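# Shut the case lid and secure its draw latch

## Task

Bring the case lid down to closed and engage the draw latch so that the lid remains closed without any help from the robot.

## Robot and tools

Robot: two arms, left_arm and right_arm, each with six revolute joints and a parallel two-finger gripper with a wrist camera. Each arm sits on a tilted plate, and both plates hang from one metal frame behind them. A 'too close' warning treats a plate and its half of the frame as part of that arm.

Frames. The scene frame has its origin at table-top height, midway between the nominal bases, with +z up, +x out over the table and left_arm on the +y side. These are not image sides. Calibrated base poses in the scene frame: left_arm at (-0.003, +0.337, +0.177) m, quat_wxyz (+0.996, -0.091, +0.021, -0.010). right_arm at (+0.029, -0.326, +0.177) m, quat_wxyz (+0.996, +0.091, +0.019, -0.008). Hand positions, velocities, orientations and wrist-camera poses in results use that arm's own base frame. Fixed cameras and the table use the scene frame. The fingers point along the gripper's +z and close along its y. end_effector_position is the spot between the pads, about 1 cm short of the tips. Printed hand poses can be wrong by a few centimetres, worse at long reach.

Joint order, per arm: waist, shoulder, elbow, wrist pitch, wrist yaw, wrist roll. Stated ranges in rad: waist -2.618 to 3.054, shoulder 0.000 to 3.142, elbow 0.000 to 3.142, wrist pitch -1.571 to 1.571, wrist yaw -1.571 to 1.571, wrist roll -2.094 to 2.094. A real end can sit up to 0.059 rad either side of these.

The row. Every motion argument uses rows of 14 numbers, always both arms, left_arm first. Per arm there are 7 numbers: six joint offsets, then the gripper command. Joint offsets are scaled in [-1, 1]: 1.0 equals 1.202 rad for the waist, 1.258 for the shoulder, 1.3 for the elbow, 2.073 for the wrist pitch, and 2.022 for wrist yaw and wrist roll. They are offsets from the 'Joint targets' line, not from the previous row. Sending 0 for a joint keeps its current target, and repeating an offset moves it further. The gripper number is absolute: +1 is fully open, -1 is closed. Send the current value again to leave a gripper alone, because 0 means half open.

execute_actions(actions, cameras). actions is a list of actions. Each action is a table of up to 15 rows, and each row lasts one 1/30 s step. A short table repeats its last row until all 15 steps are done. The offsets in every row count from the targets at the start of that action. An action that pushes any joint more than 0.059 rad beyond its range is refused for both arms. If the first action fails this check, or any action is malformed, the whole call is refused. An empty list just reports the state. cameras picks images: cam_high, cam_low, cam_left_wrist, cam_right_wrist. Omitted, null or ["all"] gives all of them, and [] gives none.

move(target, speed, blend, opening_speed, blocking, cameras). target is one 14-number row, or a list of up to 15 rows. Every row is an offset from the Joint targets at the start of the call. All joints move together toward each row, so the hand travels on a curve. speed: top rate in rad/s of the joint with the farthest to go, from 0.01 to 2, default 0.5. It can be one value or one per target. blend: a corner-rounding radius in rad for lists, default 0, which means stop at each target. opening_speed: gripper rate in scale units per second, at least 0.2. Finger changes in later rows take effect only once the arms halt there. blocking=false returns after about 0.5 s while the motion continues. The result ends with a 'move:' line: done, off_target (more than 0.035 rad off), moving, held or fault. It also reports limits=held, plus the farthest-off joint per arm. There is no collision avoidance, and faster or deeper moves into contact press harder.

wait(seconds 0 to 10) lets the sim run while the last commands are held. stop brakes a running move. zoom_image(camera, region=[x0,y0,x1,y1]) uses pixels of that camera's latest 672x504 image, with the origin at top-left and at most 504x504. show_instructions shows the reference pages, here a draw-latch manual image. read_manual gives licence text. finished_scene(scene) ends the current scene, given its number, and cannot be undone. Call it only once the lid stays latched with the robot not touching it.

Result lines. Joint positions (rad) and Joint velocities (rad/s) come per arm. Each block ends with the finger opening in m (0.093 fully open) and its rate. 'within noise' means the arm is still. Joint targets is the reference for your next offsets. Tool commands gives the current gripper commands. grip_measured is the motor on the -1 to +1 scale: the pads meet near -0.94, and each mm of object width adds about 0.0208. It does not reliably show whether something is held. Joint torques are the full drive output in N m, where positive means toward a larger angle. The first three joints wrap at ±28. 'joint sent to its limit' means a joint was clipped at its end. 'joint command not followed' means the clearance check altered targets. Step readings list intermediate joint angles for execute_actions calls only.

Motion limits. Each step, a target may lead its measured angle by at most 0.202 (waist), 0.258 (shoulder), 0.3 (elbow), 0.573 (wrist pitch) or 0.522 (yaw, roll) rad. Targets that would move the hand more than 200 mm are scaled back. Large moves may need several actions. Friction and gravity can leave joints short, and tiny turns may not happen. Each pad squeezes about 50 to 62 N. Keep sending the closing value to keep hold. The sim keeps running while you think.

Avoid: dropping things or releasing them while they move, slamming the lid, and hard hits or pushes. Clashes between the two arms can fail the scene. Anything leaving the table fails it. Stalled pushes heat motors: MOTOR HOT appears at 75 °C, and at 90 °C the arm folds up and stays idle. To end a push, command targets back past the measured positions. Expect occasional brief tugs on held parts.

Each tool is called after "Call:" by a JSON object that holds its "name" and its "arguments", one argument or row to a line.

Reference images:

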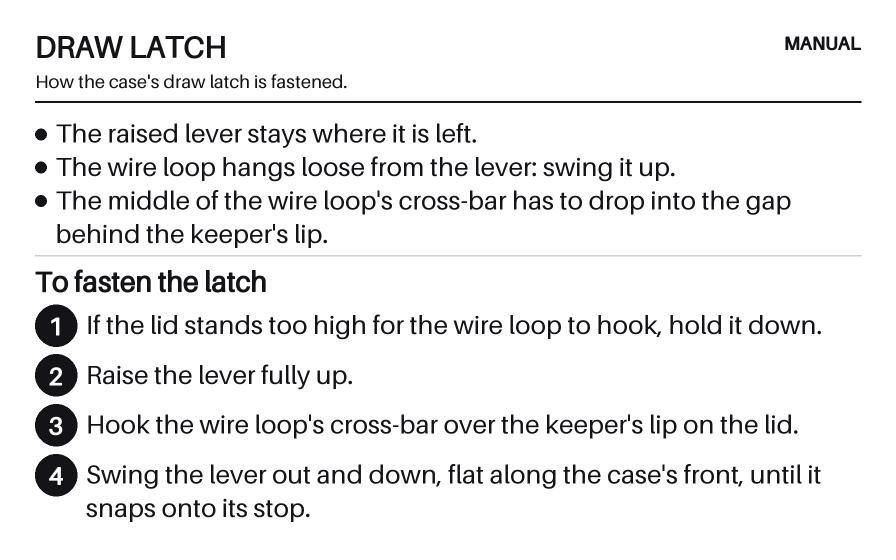

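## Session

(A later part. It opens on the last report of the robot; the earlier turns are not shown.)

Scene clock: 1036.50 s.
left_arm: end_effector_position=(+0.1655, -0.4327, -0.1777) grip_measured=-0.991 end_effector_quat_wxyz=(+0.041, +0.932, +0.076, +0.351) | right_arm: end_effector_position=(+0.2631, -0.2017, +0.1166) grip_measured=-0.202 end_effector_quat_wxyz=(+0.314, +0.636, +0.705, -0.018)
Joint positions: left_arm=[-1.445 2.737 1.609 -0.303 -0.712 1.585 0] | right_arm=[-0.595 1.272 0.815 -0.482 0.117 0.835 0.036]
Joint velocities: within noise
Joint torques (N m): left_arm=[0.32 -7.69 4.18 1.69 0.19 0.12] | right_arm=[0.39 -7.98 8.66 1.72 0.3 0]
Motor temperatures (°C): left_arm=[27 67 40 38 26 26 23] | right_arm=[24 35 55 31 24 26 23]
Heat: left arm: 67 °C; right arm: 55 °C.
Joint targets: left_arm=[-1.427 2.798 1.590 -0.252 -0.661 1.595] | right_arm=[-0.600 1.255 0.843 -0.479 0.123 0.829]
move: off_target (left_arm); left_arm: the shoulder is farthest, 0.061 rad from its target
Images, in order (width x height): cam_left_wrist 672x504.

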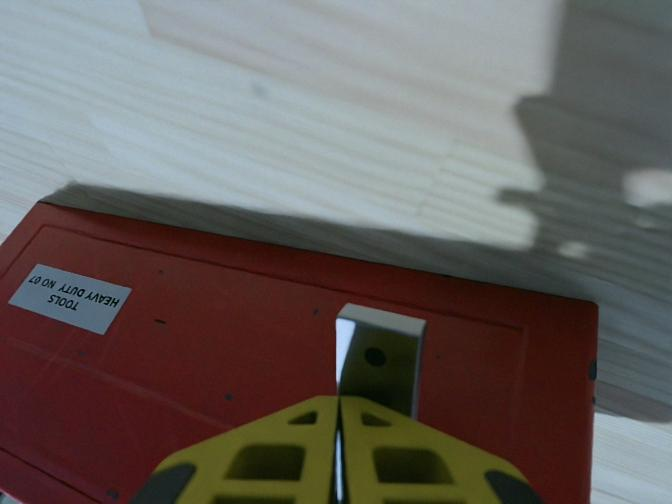

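Call:
{"name": "move", "arguments": {
  "target": [
    [-0.0183,-0.1375,0.05,-0.083,-0.002,-0.005,-1,0,0,0,0,0,0,-0.2],
    [-0.0183,-0.1375,0.05,-0.083,-0.002,-0.005,0,0,0,0,0,0,0,-0.2]
  ],
  "speed": 0.25,
  "cameras": ["cam_left_wrist"]
}}

Scene clock: 1049.00 s.
left_arm: end_effector_position=(+0.1591, -0.4309, -0.1603) grip_measured=-0.002 end_effector_quat_wxyz=(+0.021, +0.941, +0.067, +0.332) | right_arm: end_effector_position=(+0.2631, -0.2017, +0.1166) grip_measured=-0.202 end_effector_quat_wxyz=(+0.314, +0.636, +0.705, -0.018)
Joint positions: left_arm=[-1.447 2.685 1.62 -0.413 -0.672 1.585 0.045] | right_arm=[-0.595 1.272 0.815 -0.482 0.117 0.835 0.036]
Joint velocities: within noise
Joint torques (N m): left_arm=[-1.47 -18.54 9.51 0.85 -0.21 0] | right_arm=[0.39 -7.98 8.66 1.72 0.3 0.01]
Motor temperatures (°C): left_arm=[27 62 40 38 26 26 23] | right_arm=[24 35 55 31 24 26 23]
Heat: left arm: 62 °C; right arm: 55 °C.
Joint targets: left_arm=[-1.449 2.625 1.655 -0.424 -0.665 1.584] | right_arm=[-0.600 1.255 0.843 -0.479 0.123 0.829]
move: off_target (left_arm); target 2's new numbers were sent with left_arm's shoulder 0.060 rad from that target; left_arm: the shoulder is farthest, 0.060 rad from its target
Images, in order (width x height): cam_left_wrist 672x504.

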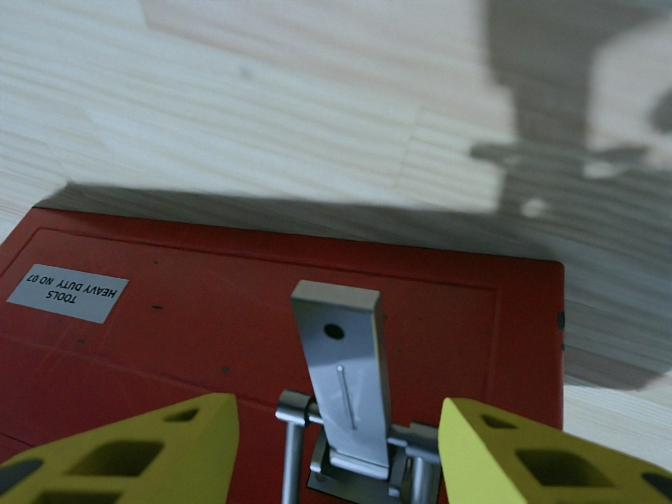

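Call:
{"name": "move", "arguments": {
  "target": [0.0125,0.1129,0.0023,0.056,0.0035,0.003,0,0,0,0,0,0,0,-0.2],
  "speed": 0.25,
  "cameras": ["cam_left_wrist"]
}}

Scene clock: 1055.50 s.
left_arm: end_effector_position=(+0.1615, -0.4301, -0.1882) grip_measured=-0.002 end_effector_quat_wxyz=(+0.030, +0.941, +0.074, +0.329) | right_arm: end_effector_position=(+0.2631, -0.2017, +0.1166) grip_measured=-0.202 end_effector_quat_wxyz=(+0.314, +0.636, +0.705, -0.018)
Joint positions: left_arm=[-1.44 2.757 1.629 -0.329 -0.665 1.585 0.045] | right_arm=[-0.595 1.272 0.815 -0.482 0.117 0.835 0.036]
Joint velocities: within noise
Joint torques (N m): left_arm=[-0.8 -12.37 8.72 1.29 -0.2 0.07] | right_arm=[0.4 -7.98 8.66 1.72 0.3 0]
Motor temperatures (°C): left_arm=[27 64 41 38 26 26 23] | right_arm=[24 35 55 31 24 26 23]
Heat: left arm: 64 °C; right arm: 55 °C.
Joint targets: left_arm=[-1.434 2.767 1.658 -0.308 -0.658 1.590] | right_arm=[-0.600 1.255 0.843 -0.479 0.123 0.829]
move: done
Images, in order (width x height): cam_left_wrist 672x504.

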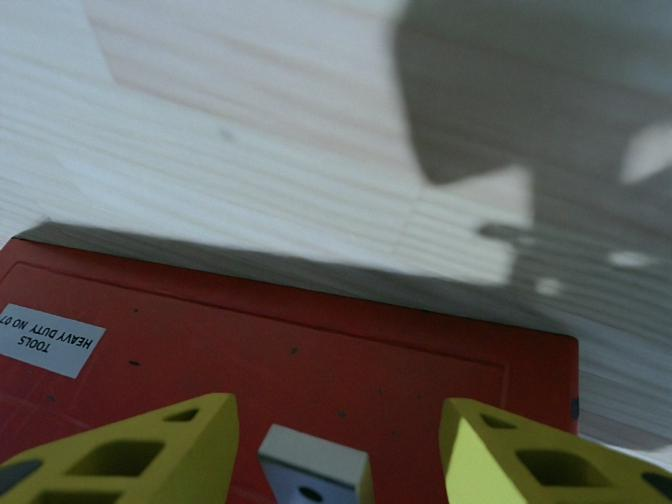

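Call:
{"name": "move", "arguments": {
  "target": [0.0121,0.0072,0.0138,0.0014,0.001,0.0069,0,0,0,0,0,0,0,-0.2],
  "speed": 0.15,
  "cameras": []
}}

Call:
{"name": "move", "arguments": {
  "target": [0,0,0,0,0,0,-0.85,0,0,0,0,0,0,-0.2],
  "opening_speed": 0.8,
  "cameras": ["cam_left_wrist"]
}}

Scene clock: 1060.27 s.
left_arm: end_effector_position=(+0.1685, -0.4343, -0.1856) grip_measured=-0.002 end_effector_quat_wxyz=(+0.035, +0.940, +0.079, +0.329) | right_arm: end_effector_position=(+0.2631, -0.2017, +0.1166) grip_measured=-0.202 end_effector_quat_wxyz=(+0.314, +0.636, +0.705, -0.018)
Joint positions: left_arm=[-1.425 2.757 1.644 -0.324 -0.664 1.594 0.045] | right_arm=[-0.595 1.272 0.815 -0.482 0.117 0.835 0.036]
Joint velocities: within noise
Joint torques (N m): left_arm=[-0.84 -11.69 9.2 1.3 -0.2 0.12] | right_arm=[0.39 -7.97 8.66 1.72 0.29 0]
Motor temperatures (°C): left_arm=[27 65 41 38 26 26 23] | right_arm=[24 35 55 31 24 26 23]
Heat: left arm: 65 °C; right arm: 55 °C.
Joint targets: left_arm=[-1.419 2.776 1.676 -0.305 -0.656 1.605] | right_arm=[-0.600 1.255 0.843 -0.479 0.123 0.829]
move: done
No camera images: "cameras" was empty.

Scene clock: 1061.57 s.
left_arm: end_effector_position=(+0.1686, -0.4309, -0.1873) grip_measured=-0.697 end_effector_quat_wxyz=(+0.035, +0.939, +0.098, +0.328) | right_arm: end_effector_position=(+0.2631, -0.2017, +0.1166) grip_measured=-0.202 end_effector_quat_wxyz=(+0.314, +0.636, +0.705, -0.018)
Joint positions: left_arm=[-1.424 2.76 1.644 -0.336 -0.663 1.55 0.012] | right_arm=[-0.595 1.272 0.815 -0.482 0.117 0.835 0.036]
Joint velocities: within noise
Joint torques (N m): left_arm=[-0.96 -11.93 9.18 1.42 -0.19 0.59] | right_arm=[0.39 -7.99 8.66 1.72 0.3 0.01]
Motor temperatures (°C): left_arm=[27 65 41 38 26 26 23] | right_arm=[24 35 55 31 24 26 23]
Heat: left arm: 65 °C; right arm: 55 °C.
Joint targets: left_arm=[-1.419 2.776 1.676 -0.305 -0.656 1.604] | right_arm=[-0.600 1.255 0.843 -0.479 0.123 0.829]
move: off_target (left_arm); left_arm: the wrist roll is farthest, 0.055 rad from its target
Images, in order (width x height): cam_left_wrist 672x504.

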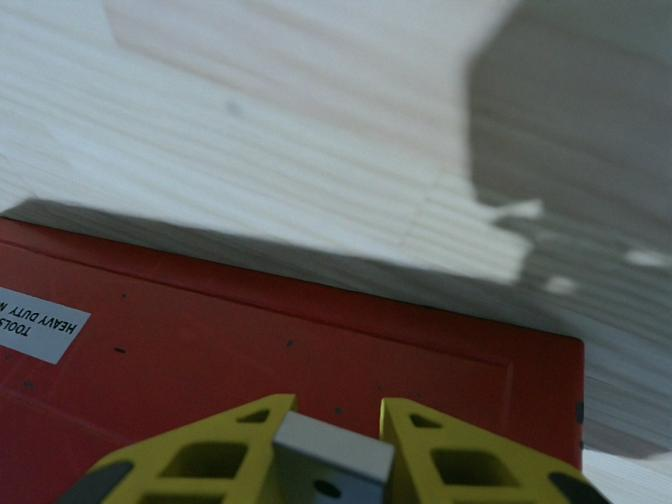

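Call:
{"name": "move", "arguments": {
  "target": [
    [0.0175,0.0231,-0.0508,0.0338,0.0005,0.0079,-0.85,0,0,0,0,0,0,-0.2],
    [0.0441,0.031,-0.0662,0.0531,0.004,0.0227,-0.85,0,0,0,0,0,0,-0.2]
  ],
  "speed": 0.12,
  "cameras": ["cam_left_wrist"]
}}

Scene clock: 1068.57 s.
left_arm: end_effector_position=(+0.1819, -0.4265, -0.1911) grip_measured=-0.712 end_effector_quat_wxyz=(+0.042, +0.934, +0.094, +0.342) | right_arm: end_effector_position=(+0.2631, -0.2017, +0.1166) grip_measured=-0.202 end_effector_quat_wxyz=(+0.314, +0.636, +0.705, -0.018)
Joint positions: left_arm=[-1.401 2.764 1.605 -0.251 -0.688 1.599 0.011] | right_arm=[-0.595 1.272 0.815 -0.482 0.117 0.835 0.036]
Joint velocities: within noise
Joint torques (N m): left_arm=[1.51 -8.7 4.44 1.79 0.11 0.56] | right_arm=[0.39 -7.98 8.66 1.72 0.3 0]
Motor temperatures (°C): left_arm=[27 65 41 38 26 26 24] | right_arm=[24 35 55 31 24 26 23]
Heat: left arm: 65 °C; right arm: 55 °C.
Joint targets: left_arm=[-1.366 2.815 1.590 -0.195 -0.648 1.650] | right_arm=[-0.600 1.255 0.843 -0.479 0.123 0.829]
move: off_target (left_arm); left_arm: the wrist pitch is farthest, 0.056 rad from its target
Images, in order (width x height): cam_left_wrist 672x504.

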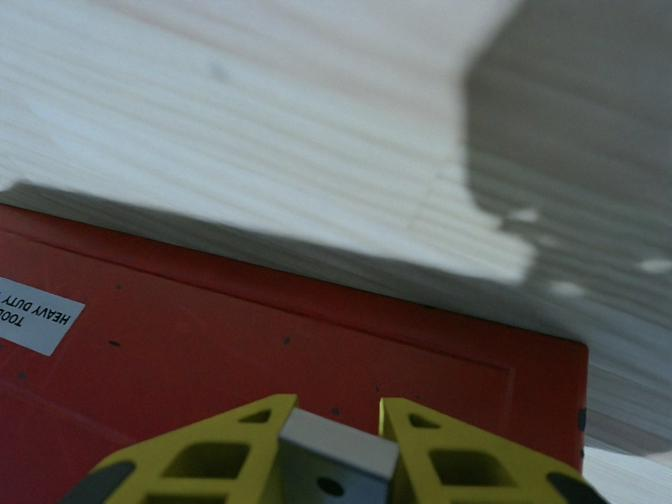

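Call:
{"name": "move", "arguments": {
  "target": [0.03,0.0278,-0.0077,0.0362,0.0138,0.0148,-0.85,0,0,0,0,0,0,-0.2],
  "speed": 0.12,
  "cameras": ["cam_left_wrist","cam_low"]
}}

Call:
{"name": "zoom_image", "arguments": {
  "camera": "cam_low",
  "region": [310, 180, 470, 300]
}}

Scene clock: 1073.13 s.
left_arm: end_effector_position=(+0.1954, -0.4301, -0.1943) grip_measured=-0.713 end_effector_quat_wxyz=(+0.052, +0.930, +0.086, +0.352) | right_arm: end_effector_position=(+0.2631, -0.2017, +0.1166) grip_measured=-0.202 end_effector_quat_wxyz=(+0.314, +0.636, +0.705, -0.018)
Joint positions: left_arm=[-1.377 2.78 1.603 -0.178 -0.701 1.66 0.011] | right_arm=[-0.595 1.272 0.815 -0.482 0.117 0.835 0.036]
Joint velocities: within noise
Joint torques (N m): left_arm=[2.56 -7.01 3.67 1.92 0.52 0.25] | right_arm=[0.39 -7.98 8.66 1.72 0.3 0]
Motor temperatures (°C): left_arm=[27 63 41 38 26 26 24] | right_arm=[24 35 56 31 24 26 23]
Heat: left arm: 63 °C; right arm: 56 °C.
Joint targets: left_arm=[-1.330 2.850 1.580 -0.120 -0.620 1.680] | right_arm=[-0.600 1.255 0.843 -0.479 0.123 0.829]
move: off_target (left_arm); left_arm: the wrist yaw is farthest, 0.081 rad from its target
Images, in order (width x height): cam_low 672x504, cam_left_wrist 672x504.

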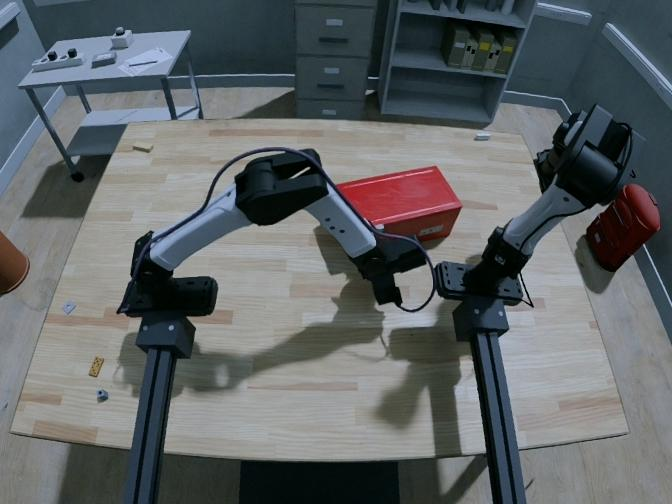

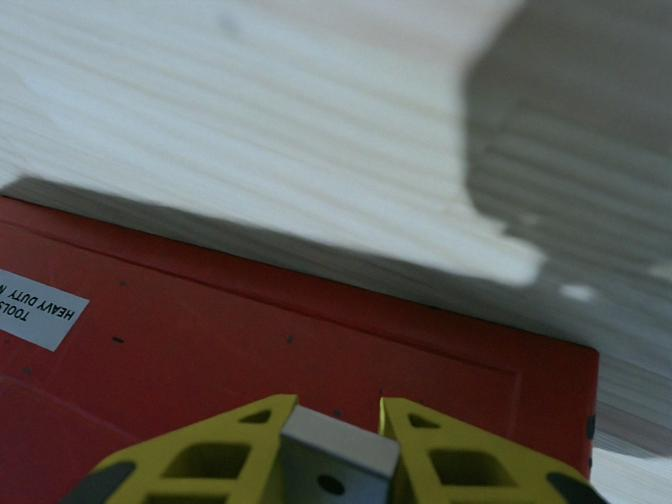

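Scaled by 3.150 from the camera's 672x504 image, which has a finer 960x720 frame.

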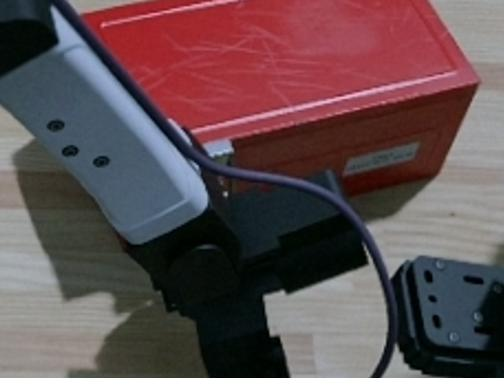

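Call:
{"name": "move", "arguments": {
  "target": [0,0,0,0,0,0,-0.85,1.0,0.35,0.2723,-0.179,0.0148,-0.1494,-1],
  "speed": 1.0,
  "cameras": []
}}

Call:
{"name": "move", "arguments": {
  "target": [0,0,0,0,0,0,-0.85,0.234,0.2422,0,0,0,0,-1],
  "speed": 0.4
}}

Scene clock: 1089.63 s.
left_arm: end_effector_position=(+0.1955, -0.4302, -0.1942) grip_measured=-0.713 end_effector_quat_wxyz=(+0.052, +0.930, +0.086, +0.353) | right_arm: end_effector_position=(+0.2960, +0.1777, +0.0720) grip_measured=-0.979 end_effector_quat_wxyz=(+0.129, -0.028, +0.991, +0.001)
Joint positions: left_arm=[-1.377 2.78 1.603 -0.177 -0.702 1.66 0.011] | right_arm=[0.608 1.683 1.167 -0.836 0.139 0.536 0]
Joint velocities: within noise
Joint torques (N m): left_arm=[2.52 -7.04 3.7 1.91 0.52 0.23] | right_arm=[1.07 -6.95 8.72 1.05 0.33 0]
Motor temperatures (°C): left_arm=[28 59 40 39 27 26 25] | right_arm=[24 35 56 31 24 26 23]
Heat: left arm: 59 °C; right arm: 56 °C.
Joint targets: left_arm=[-1.330 2.850 1.580 -0.120 -0.620 1.680] | right_arm=[0.602 1.696 1.197 -0.850 0.153 0.527]
move: off_target (left_arm); left_arm: the wrist yaw is farthest, 0.082 rad from its target
No camera images: "cameras" was empty.

Scene clock: 1090.80 s.
left_arm: end_effector_position=(+0.1955, -0.4302, -0.1942) grip_measured=-0.713 end_effector_quat_wxyz=(+0.052, +0.930, +0.086, +0.353) | right_arm: end_effector_position=(+0.2204, +0.2315, -0.0225) grip_measured=-0.979 end_effector_quat_wxyz=(+0.014, -0.177, +0.981, -0.082)
Joint positions: left_arm=[-1.377 2.78 1.603 -0.177 -0.702 1.66 0.011] | right_arm=[0.885 1.99 1.175 -0.84 0.143 0.535 0]
Joint velocities: within noise
Joint torques (N m): left_arm=[2.54 -6.99 3.69 1.9 0.52 0.23] | right_arm=[1.42 -8.84 7.2 0.45 0.32 0]
Motor temperatures (°C): left_arm=[28 59 40 40 27 26 25] | right_arm=[24 35 56 31 24 26 23]
Heat: left arm: 59 °C; right arm: 56 °C.
Joint targets: left_arm=[-1.330 2.850 1.580 -0.120 -0.620 1.680] | right_arm=[0.883 2.000 1.197 -0.850 0.152 0.527]
move: off_target (left_arm); left_arm: the wrist yaw is farthest, 0.082 rad from its target

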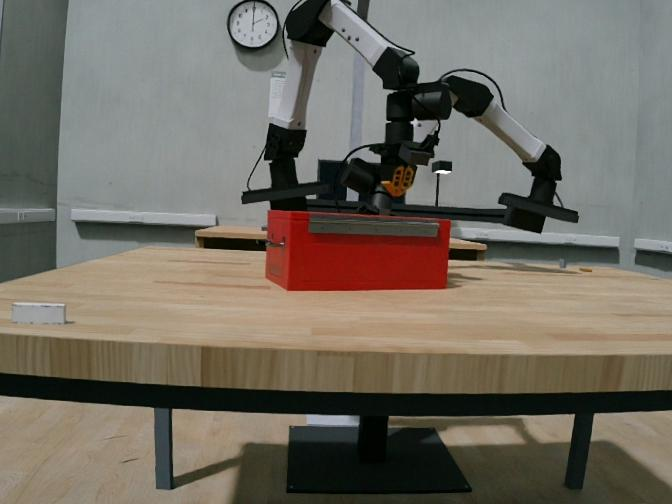

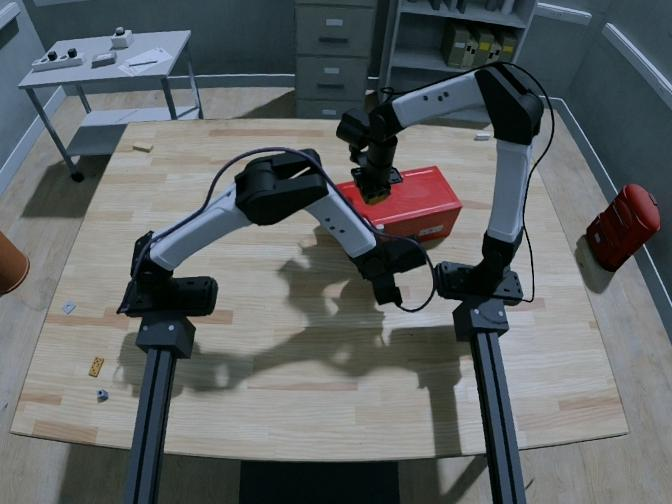

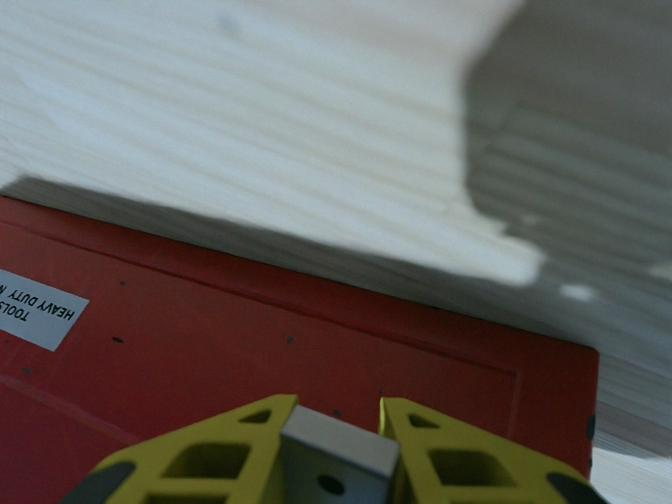

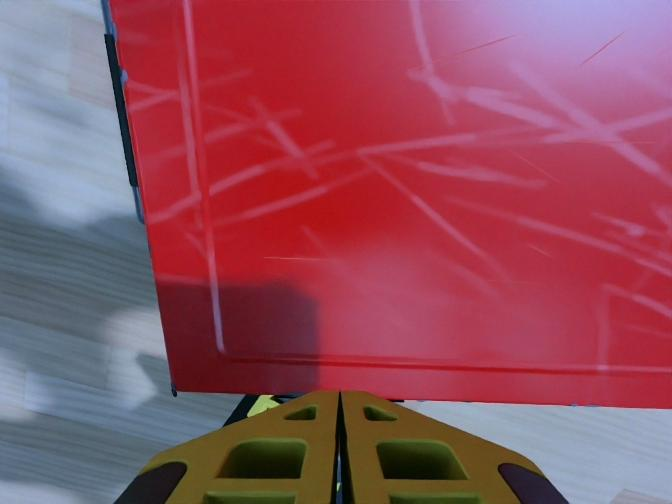

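Call:
{"name": "move", "arguments": {
  "target": [-0.0499,-0.0477,0.0177,-0.0338,-0.0346,-0.0148,-0.85,-0.0133,0.0556,-0.0654,0.0699,0,-0.0079,-1],
  "speed": 0.12,
  "cameras": ["cam_right_wrist","cam_left_wrist"]
}}

Scene clock: 1101.47 s.
left_arm: end_effector_position=(+0.1923, -0.4316, -0.1933) grip_measured=-0.713 end_effector_quat_wxyz=(+0.054, +0.929, +0.083, +0.356) | right_arm: end_effector_position=(+0.2235, +0.2303, -0.0533) grip_measured=-0.979 end_effector_quat_wxyz=(+0.018, -0.179, +0.981, -0.078)
Joint positions: left_arm=[-1.386 2.78 1.603 -0.177 -0.711 1.657 0.011] | right_arm=[0.875 2.055 1.126 -0.715 0.143 0.52 0]
Joint velocities: within noise
Joint torques (N m): left_arm=[-1.77 -12.45 5.87 1.07 -0.08 -0.07] | right_arm=[0.98 -8.62 4.11 0.71 0.34 -0.02]
Motor temperatures (°C): left_arm=[28 57 39 40 27 26 25] | right_arm=[24 36 55 30 24 26 23]
Heat: left arm: 57 °C; right arm: 55 °C.
Joint targets: left_arm=[-1.390 2.790 1.603 -0.190 -0.690 1.650] | right_arm=[0.867 2.070 1.112 -0.705 0.152 0.511]
move: done
Images, in order (width x height): cam_left_wrist 672x504, cam_right_wrist 672x504.

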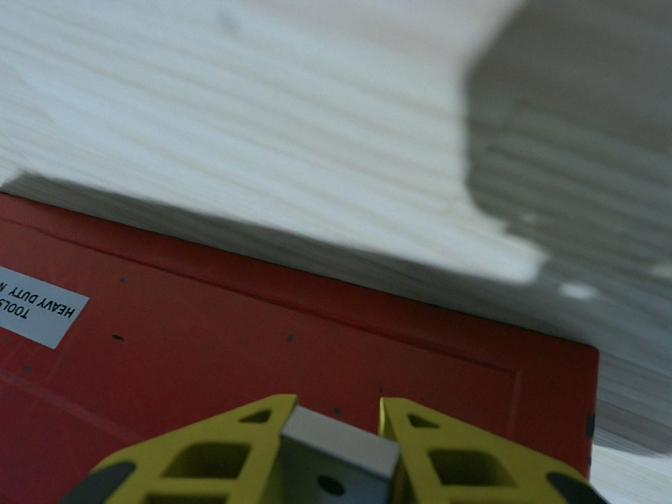

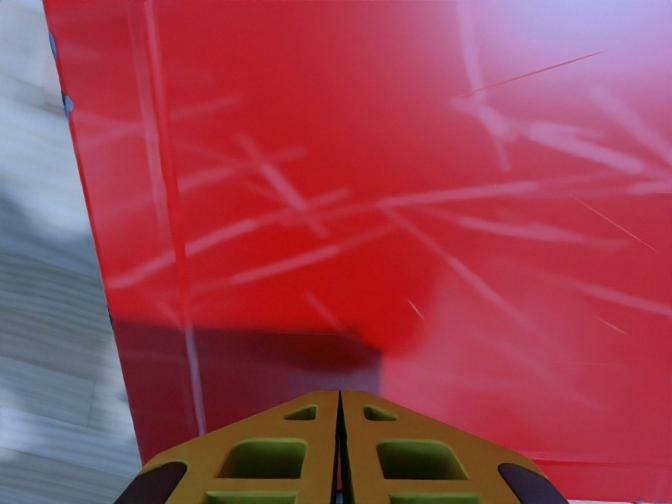

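Call:
{"name": "move", "arguments": {
  "target": [0,0,0,0,0,0,-0.85,0,0.08,0,0,0,0,-1],
  "speed": 0.12,
  "cameras": ["cam_right_wrist"]
}}

Scene clock: 1105.27 s.
left_arm: end_effector_position=(+0.1923, -0.4316, -0.1933) grip_measured=-0.713 end_effector_quat_wxyz=(+0.054, +0.929, +0.083, +0.356) | right_arm: end_effector_position=(+0.2197, +0.2258, -0.0646) grip_measured=-0.979 end_effector_quat_wxyz=(+0.000, -0.180, +0.979, -0.093)
Joint positions: left_arm=[-1.386 2.78 1.603 -0.177 -0.711 1.657 0.011] | right_arm=[0.875 2.101 1.138 -0.727 0.143 0.519 0]
Joint velocities: within noise
Joint torques (N m): left_arm=[-1.78 -12.46 5.96 1.06 -0.08 -0.06] | right_arm=[0.99 -3.21 3.06 0.74 0.33 0]
Motor temperatures (°C): left_arm=[28 58 39 39 27 26 25] | right_arm=[24 35 54 30 24 26 23]
Heat: left arm: 58 °C; right arm: 54 °C.
Joint targets: left_arm=[-1.390 2.790 1.603 -0.190 -0.690 1.650] | right_arm=[0.867 2.171 1.112 -0.705 0.152 0.511]
move: off_target (right_arm); right_arm: the shoulder is farthest, 0.070 rad from its target
Images, in order (width x height): cam_right_wrist 672x504.

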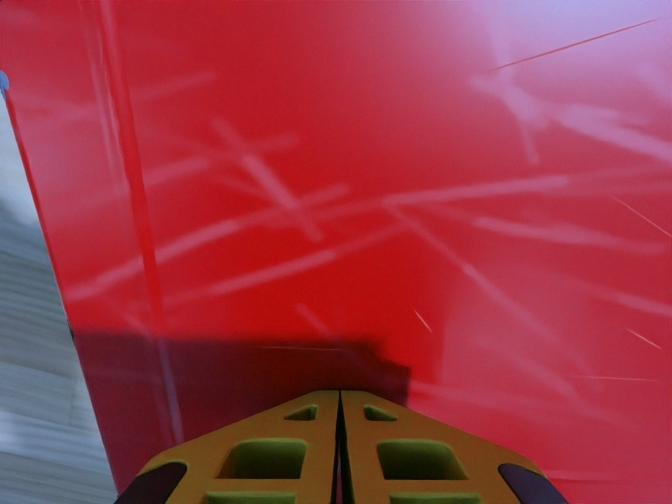

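Call:
{"name": "move", "arguments": {
  "target": [0,0,0,0,0,0,-0.85,0,0.055,0,0,0,0,-1],
  "speed": 0.12,
  "cameras": []
}}

Call:
{"name": "move", "arguments": {
  "target": [0.0749,0.0556,0.0438,0.0145,0.0346,0.0198,-0.85,0,0,0,0,0,0,-1],
  "speed": 0.12,
  "cameras": ["cam_right_wrist","cam_left_wrist"]
}}

Scene clock: 1112.67 s.
left_arm: end_effector_position=(+0.1923, -0.4316, -0.1933) grip_measured=-0.713 end_effector_quat_wxyz=(+0.054, +0.929, +0.083, +0.356) | right_arm: end_effector_position=(+0.2173, +0.2234, -0.0676) grip_measured=-0.979 end_effector_quat_wxyz=(-0.014, -0.184, +0.977, -0.109)
Joint positions: left_arm=[-1.386 2.78 1.603 -0.177 -0.711 1.657 0.011] | right_arm=[0.88 2.133 1.168 -0.769 0.149 0.519 0]
Joint velocities: within noise
Joint torques (N m): left_arm=[-1.8 -12.48 5.9 1.06 -0.08 -0.06] | right_arm=[0.7 0.27 0.68 1.16 0.29 0.01]
Motor temperatures (°C): left_arm=[28 60 39 38 27 26 25] | right_arm=[24 34 52 29 24 26 23]
Heat: left arm: 60 °C; right arm: 52 °C.
Joint targets: left_arm=[-1.390 2.790 1.603 -0.190 -0.690 1.650] | right_arm=[0.867 2.240 1.112 -0.705 0.152 0.511]
move: off_target (right_arm); right_arm: the shoulder is farthest, 0.107 rad from its target
No camera images: "cameras" was empty.

Scene clock: 1113.77 s.
left_arm: end_effector_position=(+0.1972, -0.4293, -0.1960) grip_measured=-0.713 end_effector_quat_wxyz=(+0.041, +0.933, +0.082, +0.349) | right_arm: end_effector_position=(+0.2173, +0.2234, -0.0676) grip_measured=-0.979 end_effector_quat_wxyz=(-0.014, -0.184, +0.977, -0.109)
Joint positions: left_arm=[-1.37 2.79 1.629 -0.215 -0.695 1.666 0.011] | right_arm=[0.88 2.133 1.169 -0.769 0.15 0.519 0]
Joint velocities: within noise
Joint torques (N m): left_arm=[4.57 -7.16 8.94 1.83 0.45 0.28] | right_arm=[0.65 0.25 0.69 1.16 0.27 0.01]
Motor temperatures (°C): left_arm=[28 60 39 38 27 26 25] | right_arm=[24 34 52 29 24 26 23]
Heat: left arm: 60 °C; right arm: 52 °C.
Joint targets: left_arm=[-1.300 2.860 1.660 -0.160 -0.620 1.690] | right_arm=[0.868 2.240 1.112 -0.705 0.153 0.511]
move: off_target (left_arm, right_arm); left_arm: the wrist yaw is farthest, 0.075 rad from its target; right_arm: the shoulder is farthest, 0.107 rad from its target
Images, in order (width x height): cam_left_wrist 672x504, cam_right_wrist 672x504.

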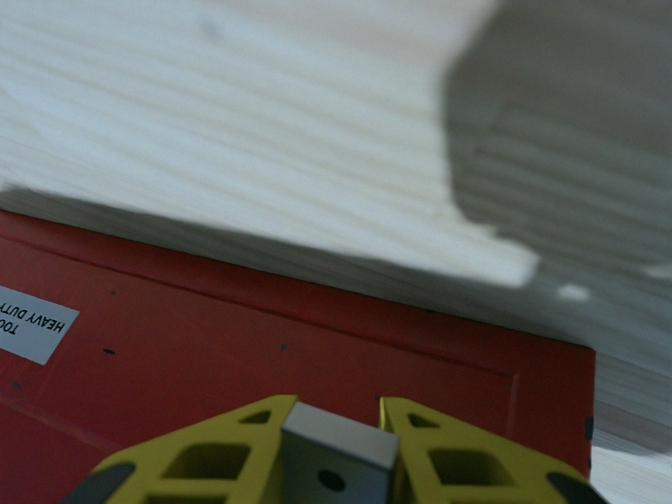

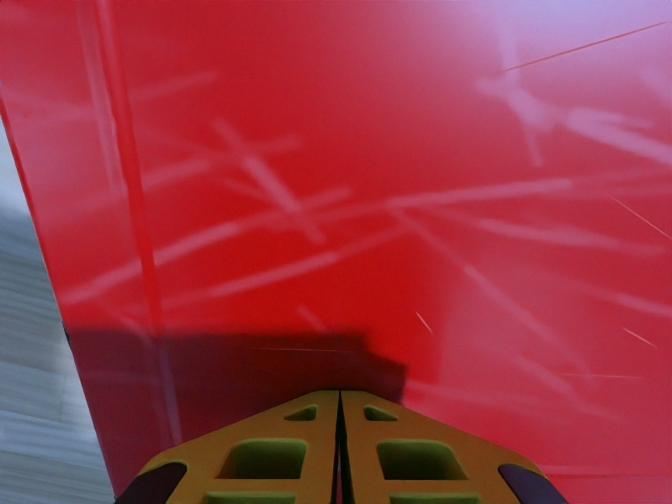

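Call:
{"name": "move", "arguments": {
  "target": [
    [-0.04,-0.03,0,0,0,0,-0.85,0,0,0,0,0,0,-1],
    [-0.04,-0.03,0,0,0,0,-0.1,0,0,0,0,0,0,-1],
    [-0.08,-0.25,0,-0.1,0,0,-0.1,0,0,0,0,0,0,-1],
    [0.03,-0.5,-0.7,0.0,0.2,-0.5,-0.1,0,0,0,0,0,0,-1]
  ],
  "speed": [0.2,0.3,0.3,0.9],
  "cameras": []
}}

Call:
{"name": "wait", "arguments": {
  "seconds": 0
}}

Scene clock: 1124.23 s.
left_arm: end_effector_position=(+0.1051, -0.2123, -0.1624) grip_measured=-0.101 end_effector_quat_wxyz=(-0.027, +0.828, +0.546, +0.125) | right_arm: end_effector_position=(+0.2173, +0.2235, -0.0676) grip_measured=-0.979 end_effector_quat_wxyz=(-0.014, -0.184, +0.977, -0.109)
Joint positions: left_arm=[-1.27 2.272 0.755 -0.179 -0.225 0.691 0.04] | right_arm=[0.88 2.133 1.169 -0.77 0.15 0.519 0]
Joint velocities: within noise
Joint torques (N m): left_arm=[-0.68 -11.67 3.06 0.81 0.06 -0.11] | right_arm=[0.65 0.23 0.68 1.17 0.27 0.01]
Motor temperatures (°C): left_arm=[28 61 40 38 27 26 25] | right_arm=[24 33 50 29 24 26 23]
Heat: left arm: 61 °C; right arm: 50 °C.
Joint targets: left_arm=[-1.264 2.231 0.750 -0.160 -0.216 0.680] | right_arm=[0.868 2.240 1.112 -0.705 0.153 0.511]
move: off_target (left_arm, right_arm); target 2's new numbers were sent with left_arm's wrist yaw 0.076 rad from that target; left_arm: the shoulder is farthest, 0.041 rad from its target; right_arm: the shoulder is farthest, 0.107 rad from its target
No camera images: "cameras" was empty.

Scene clock: 1124.23 s.
left_arm: end_effector_position=(+0.1051, -0.2123, -0.1624) grip_measured=-0.101 end_effector_quat_wxyz=(-0.027, +0.828, +0.546, +0.125) | right_arm: end_effector_position=(+0.2173, +0.2235, -0.0676) grip_measured=-0.979 end_effector_quat_wxyz=(-0.014, -0.184, +0.977, -0.109)
Joint positions: left_arm=[-1.27 2.272 0.755 -0.179 -0.225 0.691 0.04] | right_arm=[0.88 2.133 1.169 -0.77 0.15 0.519 0]
Joint velocities: within noise
Joint torques (N m): left_arm=[-0.68 -11.67 3.06 0.81 0.06 -0.11] | right_arm=[0.65 0.23 0.68 1.17 0.27 0.01]
Motor temperatures (°C): left_arm=[28 61 40 38 27 26 25] | right_arm=[24 33 50 29 24 26 23]
Heat: left arm: 61 °C; right arm: 50 °C.
Joint targets: left_arm=[-1.264 2.231 0.750 -0.160 -0.216 0.680] | right_arm=[0.868 2.240 1.112 -0.705 0.153 0.511]
Tool commands: left_gripper/opening=-0.1 right_gripper/opening=-1.0

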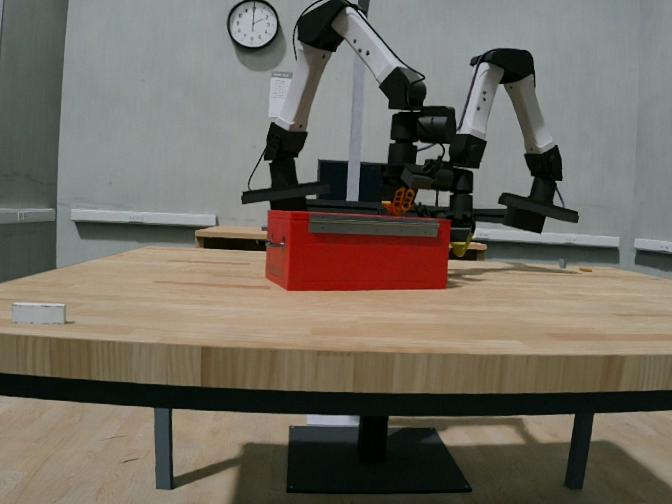

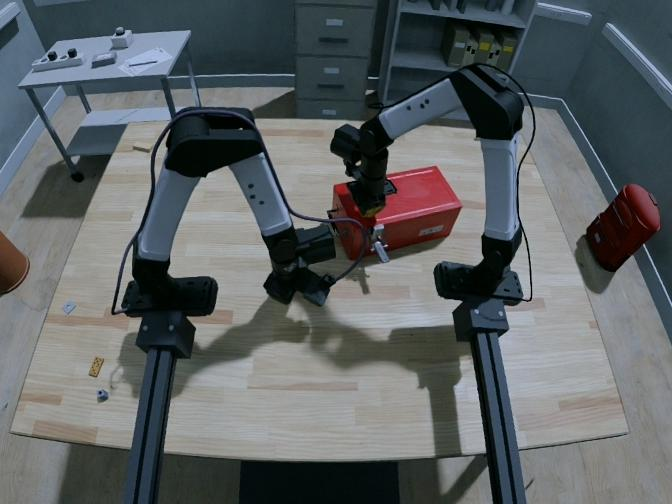

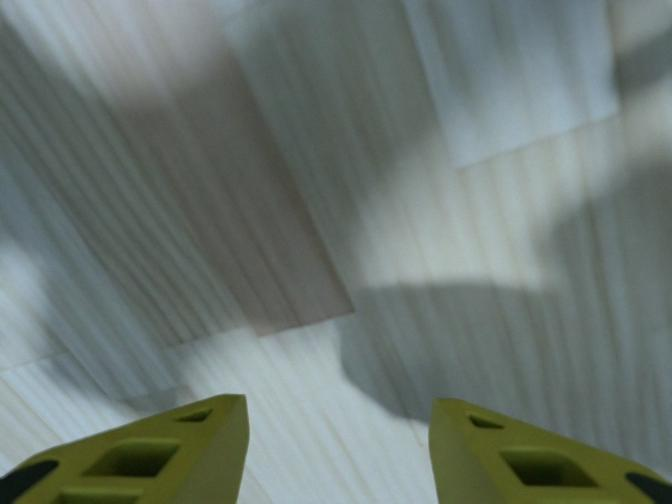

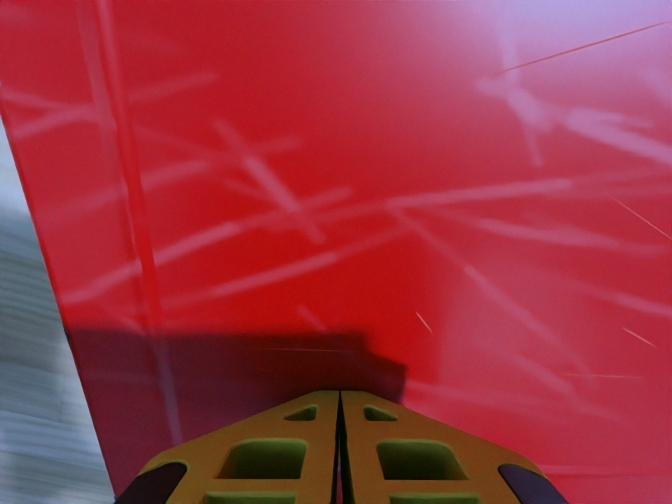

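Call:
{"name": "move", "arguments": {
  "target": [0,-0.8545,-0.297,0.092,0.107,-0.336,-0.314,0,0,0,0,0,0,-1],
  "speed": 0.9,
  "cameras": ["cam_left_wrist"]
}}

Call:
{"name": "zoom_image", "arguments": {
  "camera": "cam_left_wrist",
  "region": [180, 120, 340, 280]
}}

Call:
{"name": "zoom_image", "arguments": {
  "camera": "cam_low",
  "region": [340, 200, 440, 280]
}}

Scene clock: 1128.90 s.
left_arm: end_effector_position=(+0.0909, -0.2885, +0.0526) grip_measured=-0.312 end_effector_quat_wxyz=(+0.311, +0.551, +0.742, -0.222) | right_arm: end_effector_position=(+0.2173, +0.2235, -0.0676) grip_measured=-0.979 end_effector_quat_wxyz=(-0.014, -0.184, +0.977, -0.109)
Joint positions: left_arm=[-1.27 1.168 0.377 0.003 -0.009 0.011 0.03] | right_arm=[0.88 2.133 1.169 -0.77 0.15 0.519 0]
Joint velocities: within noise
Joint torques (N m): left_arm=[-0.23 -3.34 6.72 2.53 0.13 -0.1] | right_arm=[0.64 0.23 0.66 1.17 0.27 0.01]
Motor temperatures (°C): left_arm=[28 61 39 38 27 26 25] | right_arm=[24 33 49 29 24 26 23]
Heat: left arm: 61 °C; right arm: 49 °C.
Joint targets: left_arm=[-1.264 1.156 0.364 0.031 0.001 0.000] | right_arm=[0.868 2.240 1.112 -0.705 0.153 0.511]
move: off_target (right_arm); right_arm: the shoulder is farthest, 0.107 rad from its target
Images, in order (width x height): cam_left_wrist 672x504.

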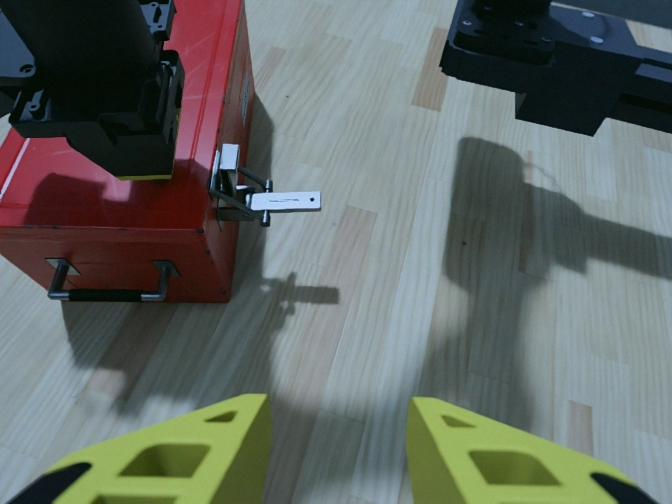

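Scaled by 3.150 from the camera's 672x504 image, which has a finer 960x720 frame.

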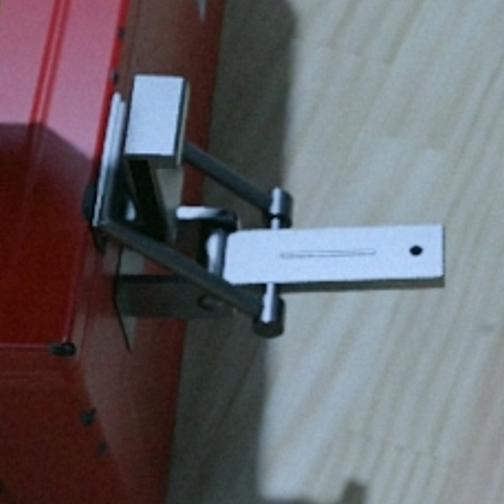

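This scene's latest camera images include none from cam_low. They are from: cam_left_wrist. cam_low's image comes with the result of a call that names it in "cameras".

Call:
{"name": "zoom_image", "arguments": {
  "camera": "cam_left_wrist",
  "region": [200, 135, 280, 230]
}}

Scaled by 5.305 from the camera's 672x504 image, which has a finer 960x720 frame.

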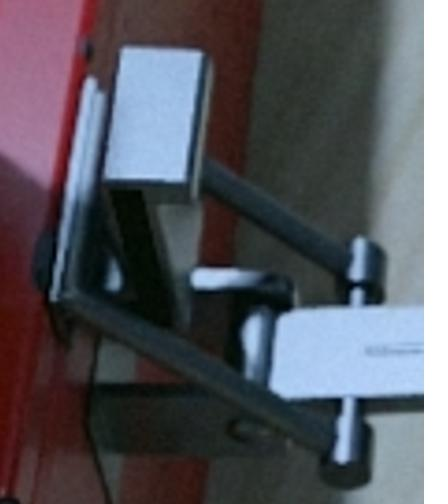

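Call:
{"name": "move", "arguments": {
  "target": [-0.1173,0.83,1.0,-0.2079,-0.3304,0.8066,-1,0,0,0,0,0,0,-1],
  "speed": 0.9,
  "cameras": []
}}

Call:
{"name": "move", "arguments": {
  "target": [0,0.381,0.0069,0,0,0,-1,0,0,0,0,0,0,-1],
  "speed": 0.3,
  "cameras": ["cam_left_wrist","cam_low"]
}}

Scene clock: 1166.30 s.
left_arm: end_effector_position=(+0.1922, -0.5042, +0.0774) grip_measured=-0.991 end_effector_quat_wxyz=(+0.247, +0.895, +0.152, +0.338) | right_arm: end_effector_position=(+0.2173, +0.2235, -0.0676) grip_measured=-0.979 end_effector_quat_wxyz=(-0.014, -0.184, +0.977, -0.109)
Joint positions: left_arm=[-1.399 2.187 1.618 -0.394 -0.658 1.621 0] | right_arm=[0.88 2.133 1.169 -0.77 0.15 0.519 0]
Joint velocities: within noise
Joint torques (N m): left_arm=[-1.96 -10.06 12.6 1.79 -0.27 0.09] | right_arm=[0.65 0.23 0.68 1.16 0.28 0]
Motor temperatures (°C): left_arm=[27 50 39 44 26 26 24] | right_arm=[24 31 45 29 24 26 23]
Heat: left arm: 50 °C; right arm: 45 °C.
Joint targets: left_arm=[-1.405 2.200 1.664 -0.400 -0.668 1.631] | right_arm=[0.868 2.240 1.112 -0.705 0.153 0.511]
move: off_target (left_arm, right_arm); left_arm: the elbow is farthest, 0.046 rad from its target; right_arm: the shoulder is farthest, 0.107 rad from its target
No camera images: "cameras" was empty.

Scene clock: 1168.40 s.
left_arm: end_effector_position=(+0.1810, -0.4382, -0.1497) grip_measured=-0.991 end_effector_quat_wxyz=(+0.033, +0.940, +0.081, +0.329) | right_arm: end_effector_position=(+0.2173, +0.2235, -0.0676) grip_measured=-0.979 end_effector_quat_wxyz=(-0.014, -0.184, +0.977, -0.109)
Joint positions: left_arm=[-1.399 2.667 1.638 -0.395 -0.66 1.621 0] | right_arm=[0.88 2.133 1.169 -0.77 0.15 0.519 0]
Joint velocities: within noise
Joint torques (N m): left_arm=[-1.95 -12.07 9.81 1.03 -0.34 0.11] | right_arm=[0.65 0.23 0.66 1.17 0.27 0.01]
Motor temperatures (°C): left_arm=[27 51 40 43 26 26 24] | right_arm=[24 31 45 29 24 26 23]
Heat: left arm: 51 °C; right arm: 45 °C.
Joint targets: left_arm=[-1.405 2.679 1.673 -0.400 -0.667 1.631] | right_arm=[0.868 2.240 1.112 -0.705 0.153 0.511]
move: off_target (right_arm); right_arm: the shoulder is farthest, 0.107 rad from its target
Images, in order (width x height): cam_low 672x504, cam_left_wrist 672x504.

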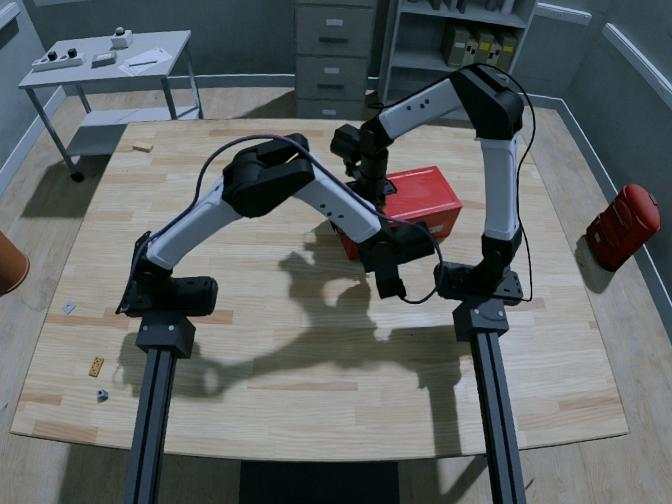

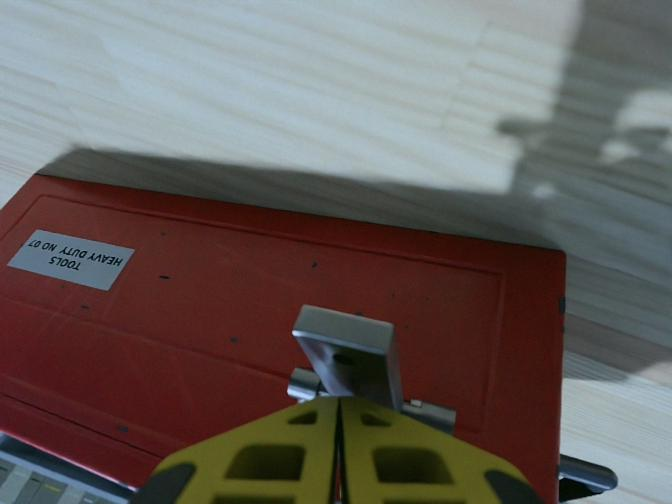

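Call:
{"name": "move", "arguments": {
  "target": [0.0108,0.0612,0,0.0453,0.0059,0.001,-1,0,0,0,0,0,0,-1],
  "speed": 0.12,
  "cameras": ["cam_left_wrist"]
}}

Scene clock: 1173.50 s.
left_arm: end_effector_position=(+0.1825, -0.4358, -0.1677) grip_measured=-0.991 end_effector_quat_wxyz=(+0.032, +0.938, +0.080, +0.335) | right_arm: end_effector_position=(+0.2173, +0.2235, -0.0676) grip_measured=-0.979 end_effector_quat_wxyz=(-0.014, -0.184, +0.977, -0.109)
Joint positions: left_arm=[-1.399 2.717 1.644 -0.35 -0.674 1.624 0] | right_arm=[0.88 2.133 1.169 -0.77 0.15 0.519 0]
Joint velocities: within noise
Joint torques (N m): left_arm=[-0.92 -9.7 8.99 1.6 -0.09 0.11] | right_arm=[0.65 0.23 0.66 1.16 0.28 0]
Motor temperatures (°C): left_arm=[27 54 40 42 26 26 24] | right_arm=[24 31 45 29 24 26 23]
Heat: left arm: 54 °C; right arm: 45 °C.
Joint targets: left_arm=[-1.392 2.756 1.672 -0.306 -0.656 1.633] | right_arm=[0.868 2.240 1.112 -0.705 0.153 0.511]
move: off_target (left_arm, right_arm); left_arm: the wrist pitch is farthest, 0.044 rad from its target; right_arm: the shoulder is farthest, 0.107 rad from its target
Images, in order (width x height): cam_left_wrist 672x504.

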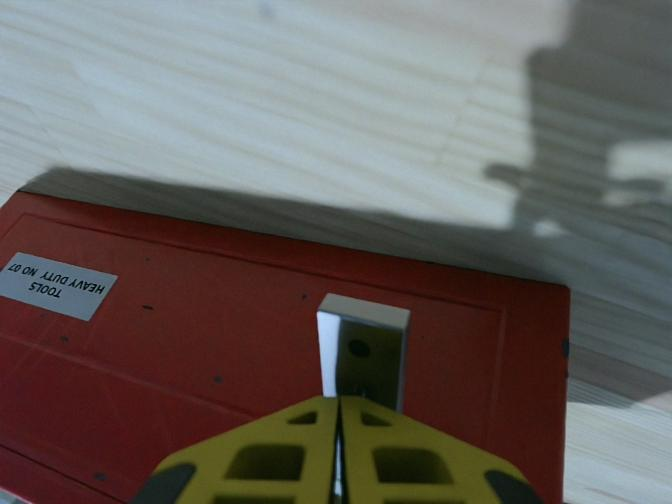

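Call:
{"name": "move", "arguments": {
  "target": [0,-0.0366,-0.0592,0.0029,0.0079,0,-1,0,0,0,0,0,0,-1],
  "speed": 0.12,
  "cameras": ["cam_left_wrist"]
}}

Scene clock: 1179.60 s.
left_arm: end_effector_position=(+0.1833, -0.4343, -0.1702) grip_measured=-0.991 end_effector_quat_wxyz=(+0.039, +0.936, +0.083, +0.340) | right_arm: end_effector_position=(+0.2173, +0.2235, -0.0676) grip_measured=-0.979 end_effector_quat_wxyz=(-0.014, -0.184, +0.977, -0.109)
Joint positions: left_arm=[-1.399 2.717 1.621 -0.311 -0.682 1.624 0] | right_arm=[0.88 2.133 1.169 -0.77 0.15 0.519 0]
Joint velocities: within noise
Joint torques (N m): left_arm=[-0.87 -13.86 3.73 1.24 0.13 0.1] | right_arm=[0.64 0.23 0.68 1.17 0.27 0]
Motor temperatures (°C): left_arm=[27 56 40 41 26 26 24] | right_arm=[24 31 44 29 24 26 23]
Heat: left arm: 56 °C; right arm: 44 °C.
Joint targets: left_arm=[-1.392 2.710 1.596 -0.300 -0.640 1.633] | right_arm=[0.868 2.240 1.112 -0.705 0.153 0.511]
move: off_target (left_arm, right_arm); left_arm: the wrist yaw is farthest, 0.042 rad from its target; right_arm: the shoulder is farthest, 0.107 rad from its target
Images, in order (width x height): cam_left_wrist 672x504.

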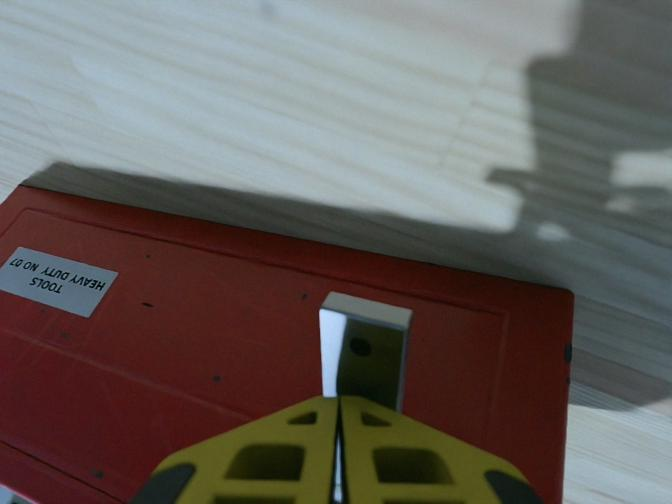

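Call:
{"name": "move", "arguments": {
  "target": [
    [-0.0083,-0.089,-0.0062,-0.0362,-0.0134,0,-1,0,0,0,0,0,0,-1],
    [0,0.0199,0.0031,0.0072,-0.0084,0,-1,0,0,0,0,0,0,-1]
  ],
  "speed": 0.15,
  "cameras": ["cam_left_wrist"]
}}

Scene clock: 1186.57 s.
left_arm: end_effector_position=(+0.1813, -0.4310, -0.1659) grip_measured=-0.991 end_effector_quat_wxyz=(+0.037, +0.937, +0.081, +0.337) | right_arm: end_effector_position=(+0.2173, +0.2235, -0.0676) grip_measured=-0.979 end_effector_quat_wxyz=(-0.014, -0.184, +0.977, -0.109)
Joint positions: left_arm=[-1.4 2.695 1.599 -0.317 -0.676 1.624 0] | right_arm=[0.88 2.133 1.169 -0.77 0.15 0.519 0]
Joint velocities: within noise
Joint torques (N m): left_arm=[-0.79 -9.5 6.28 1.51 -0.09 0.1] | right_arm=[0.65 0.23 0.66 1.16 0.27 0.01]
Motor temperatures (°C): left_arm=[27 60 40 40 26 26 24] | right_arm=[24 30 44 29 24 26 23]
Heat: left arm: 60 °C; right arm: 44 °C.
Joint targets: left_arm=[-1.392 2.735 1.600 -0.285 -0.657 1.633] | right_arm=[0.868 2.240 1.112 -0.705 0.153 0.511]
move: off_target (left_arm, right_arm); left_arm: the shoulder is farthest, 0.040 rad from its target; right_arm: the shoulder is farthest, 0.107 rad from its target
Images, in order (width x height): cam_left_wrist 672x504.

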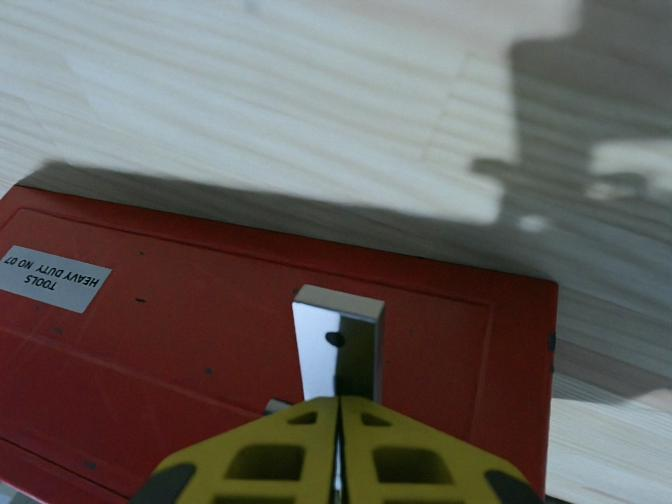

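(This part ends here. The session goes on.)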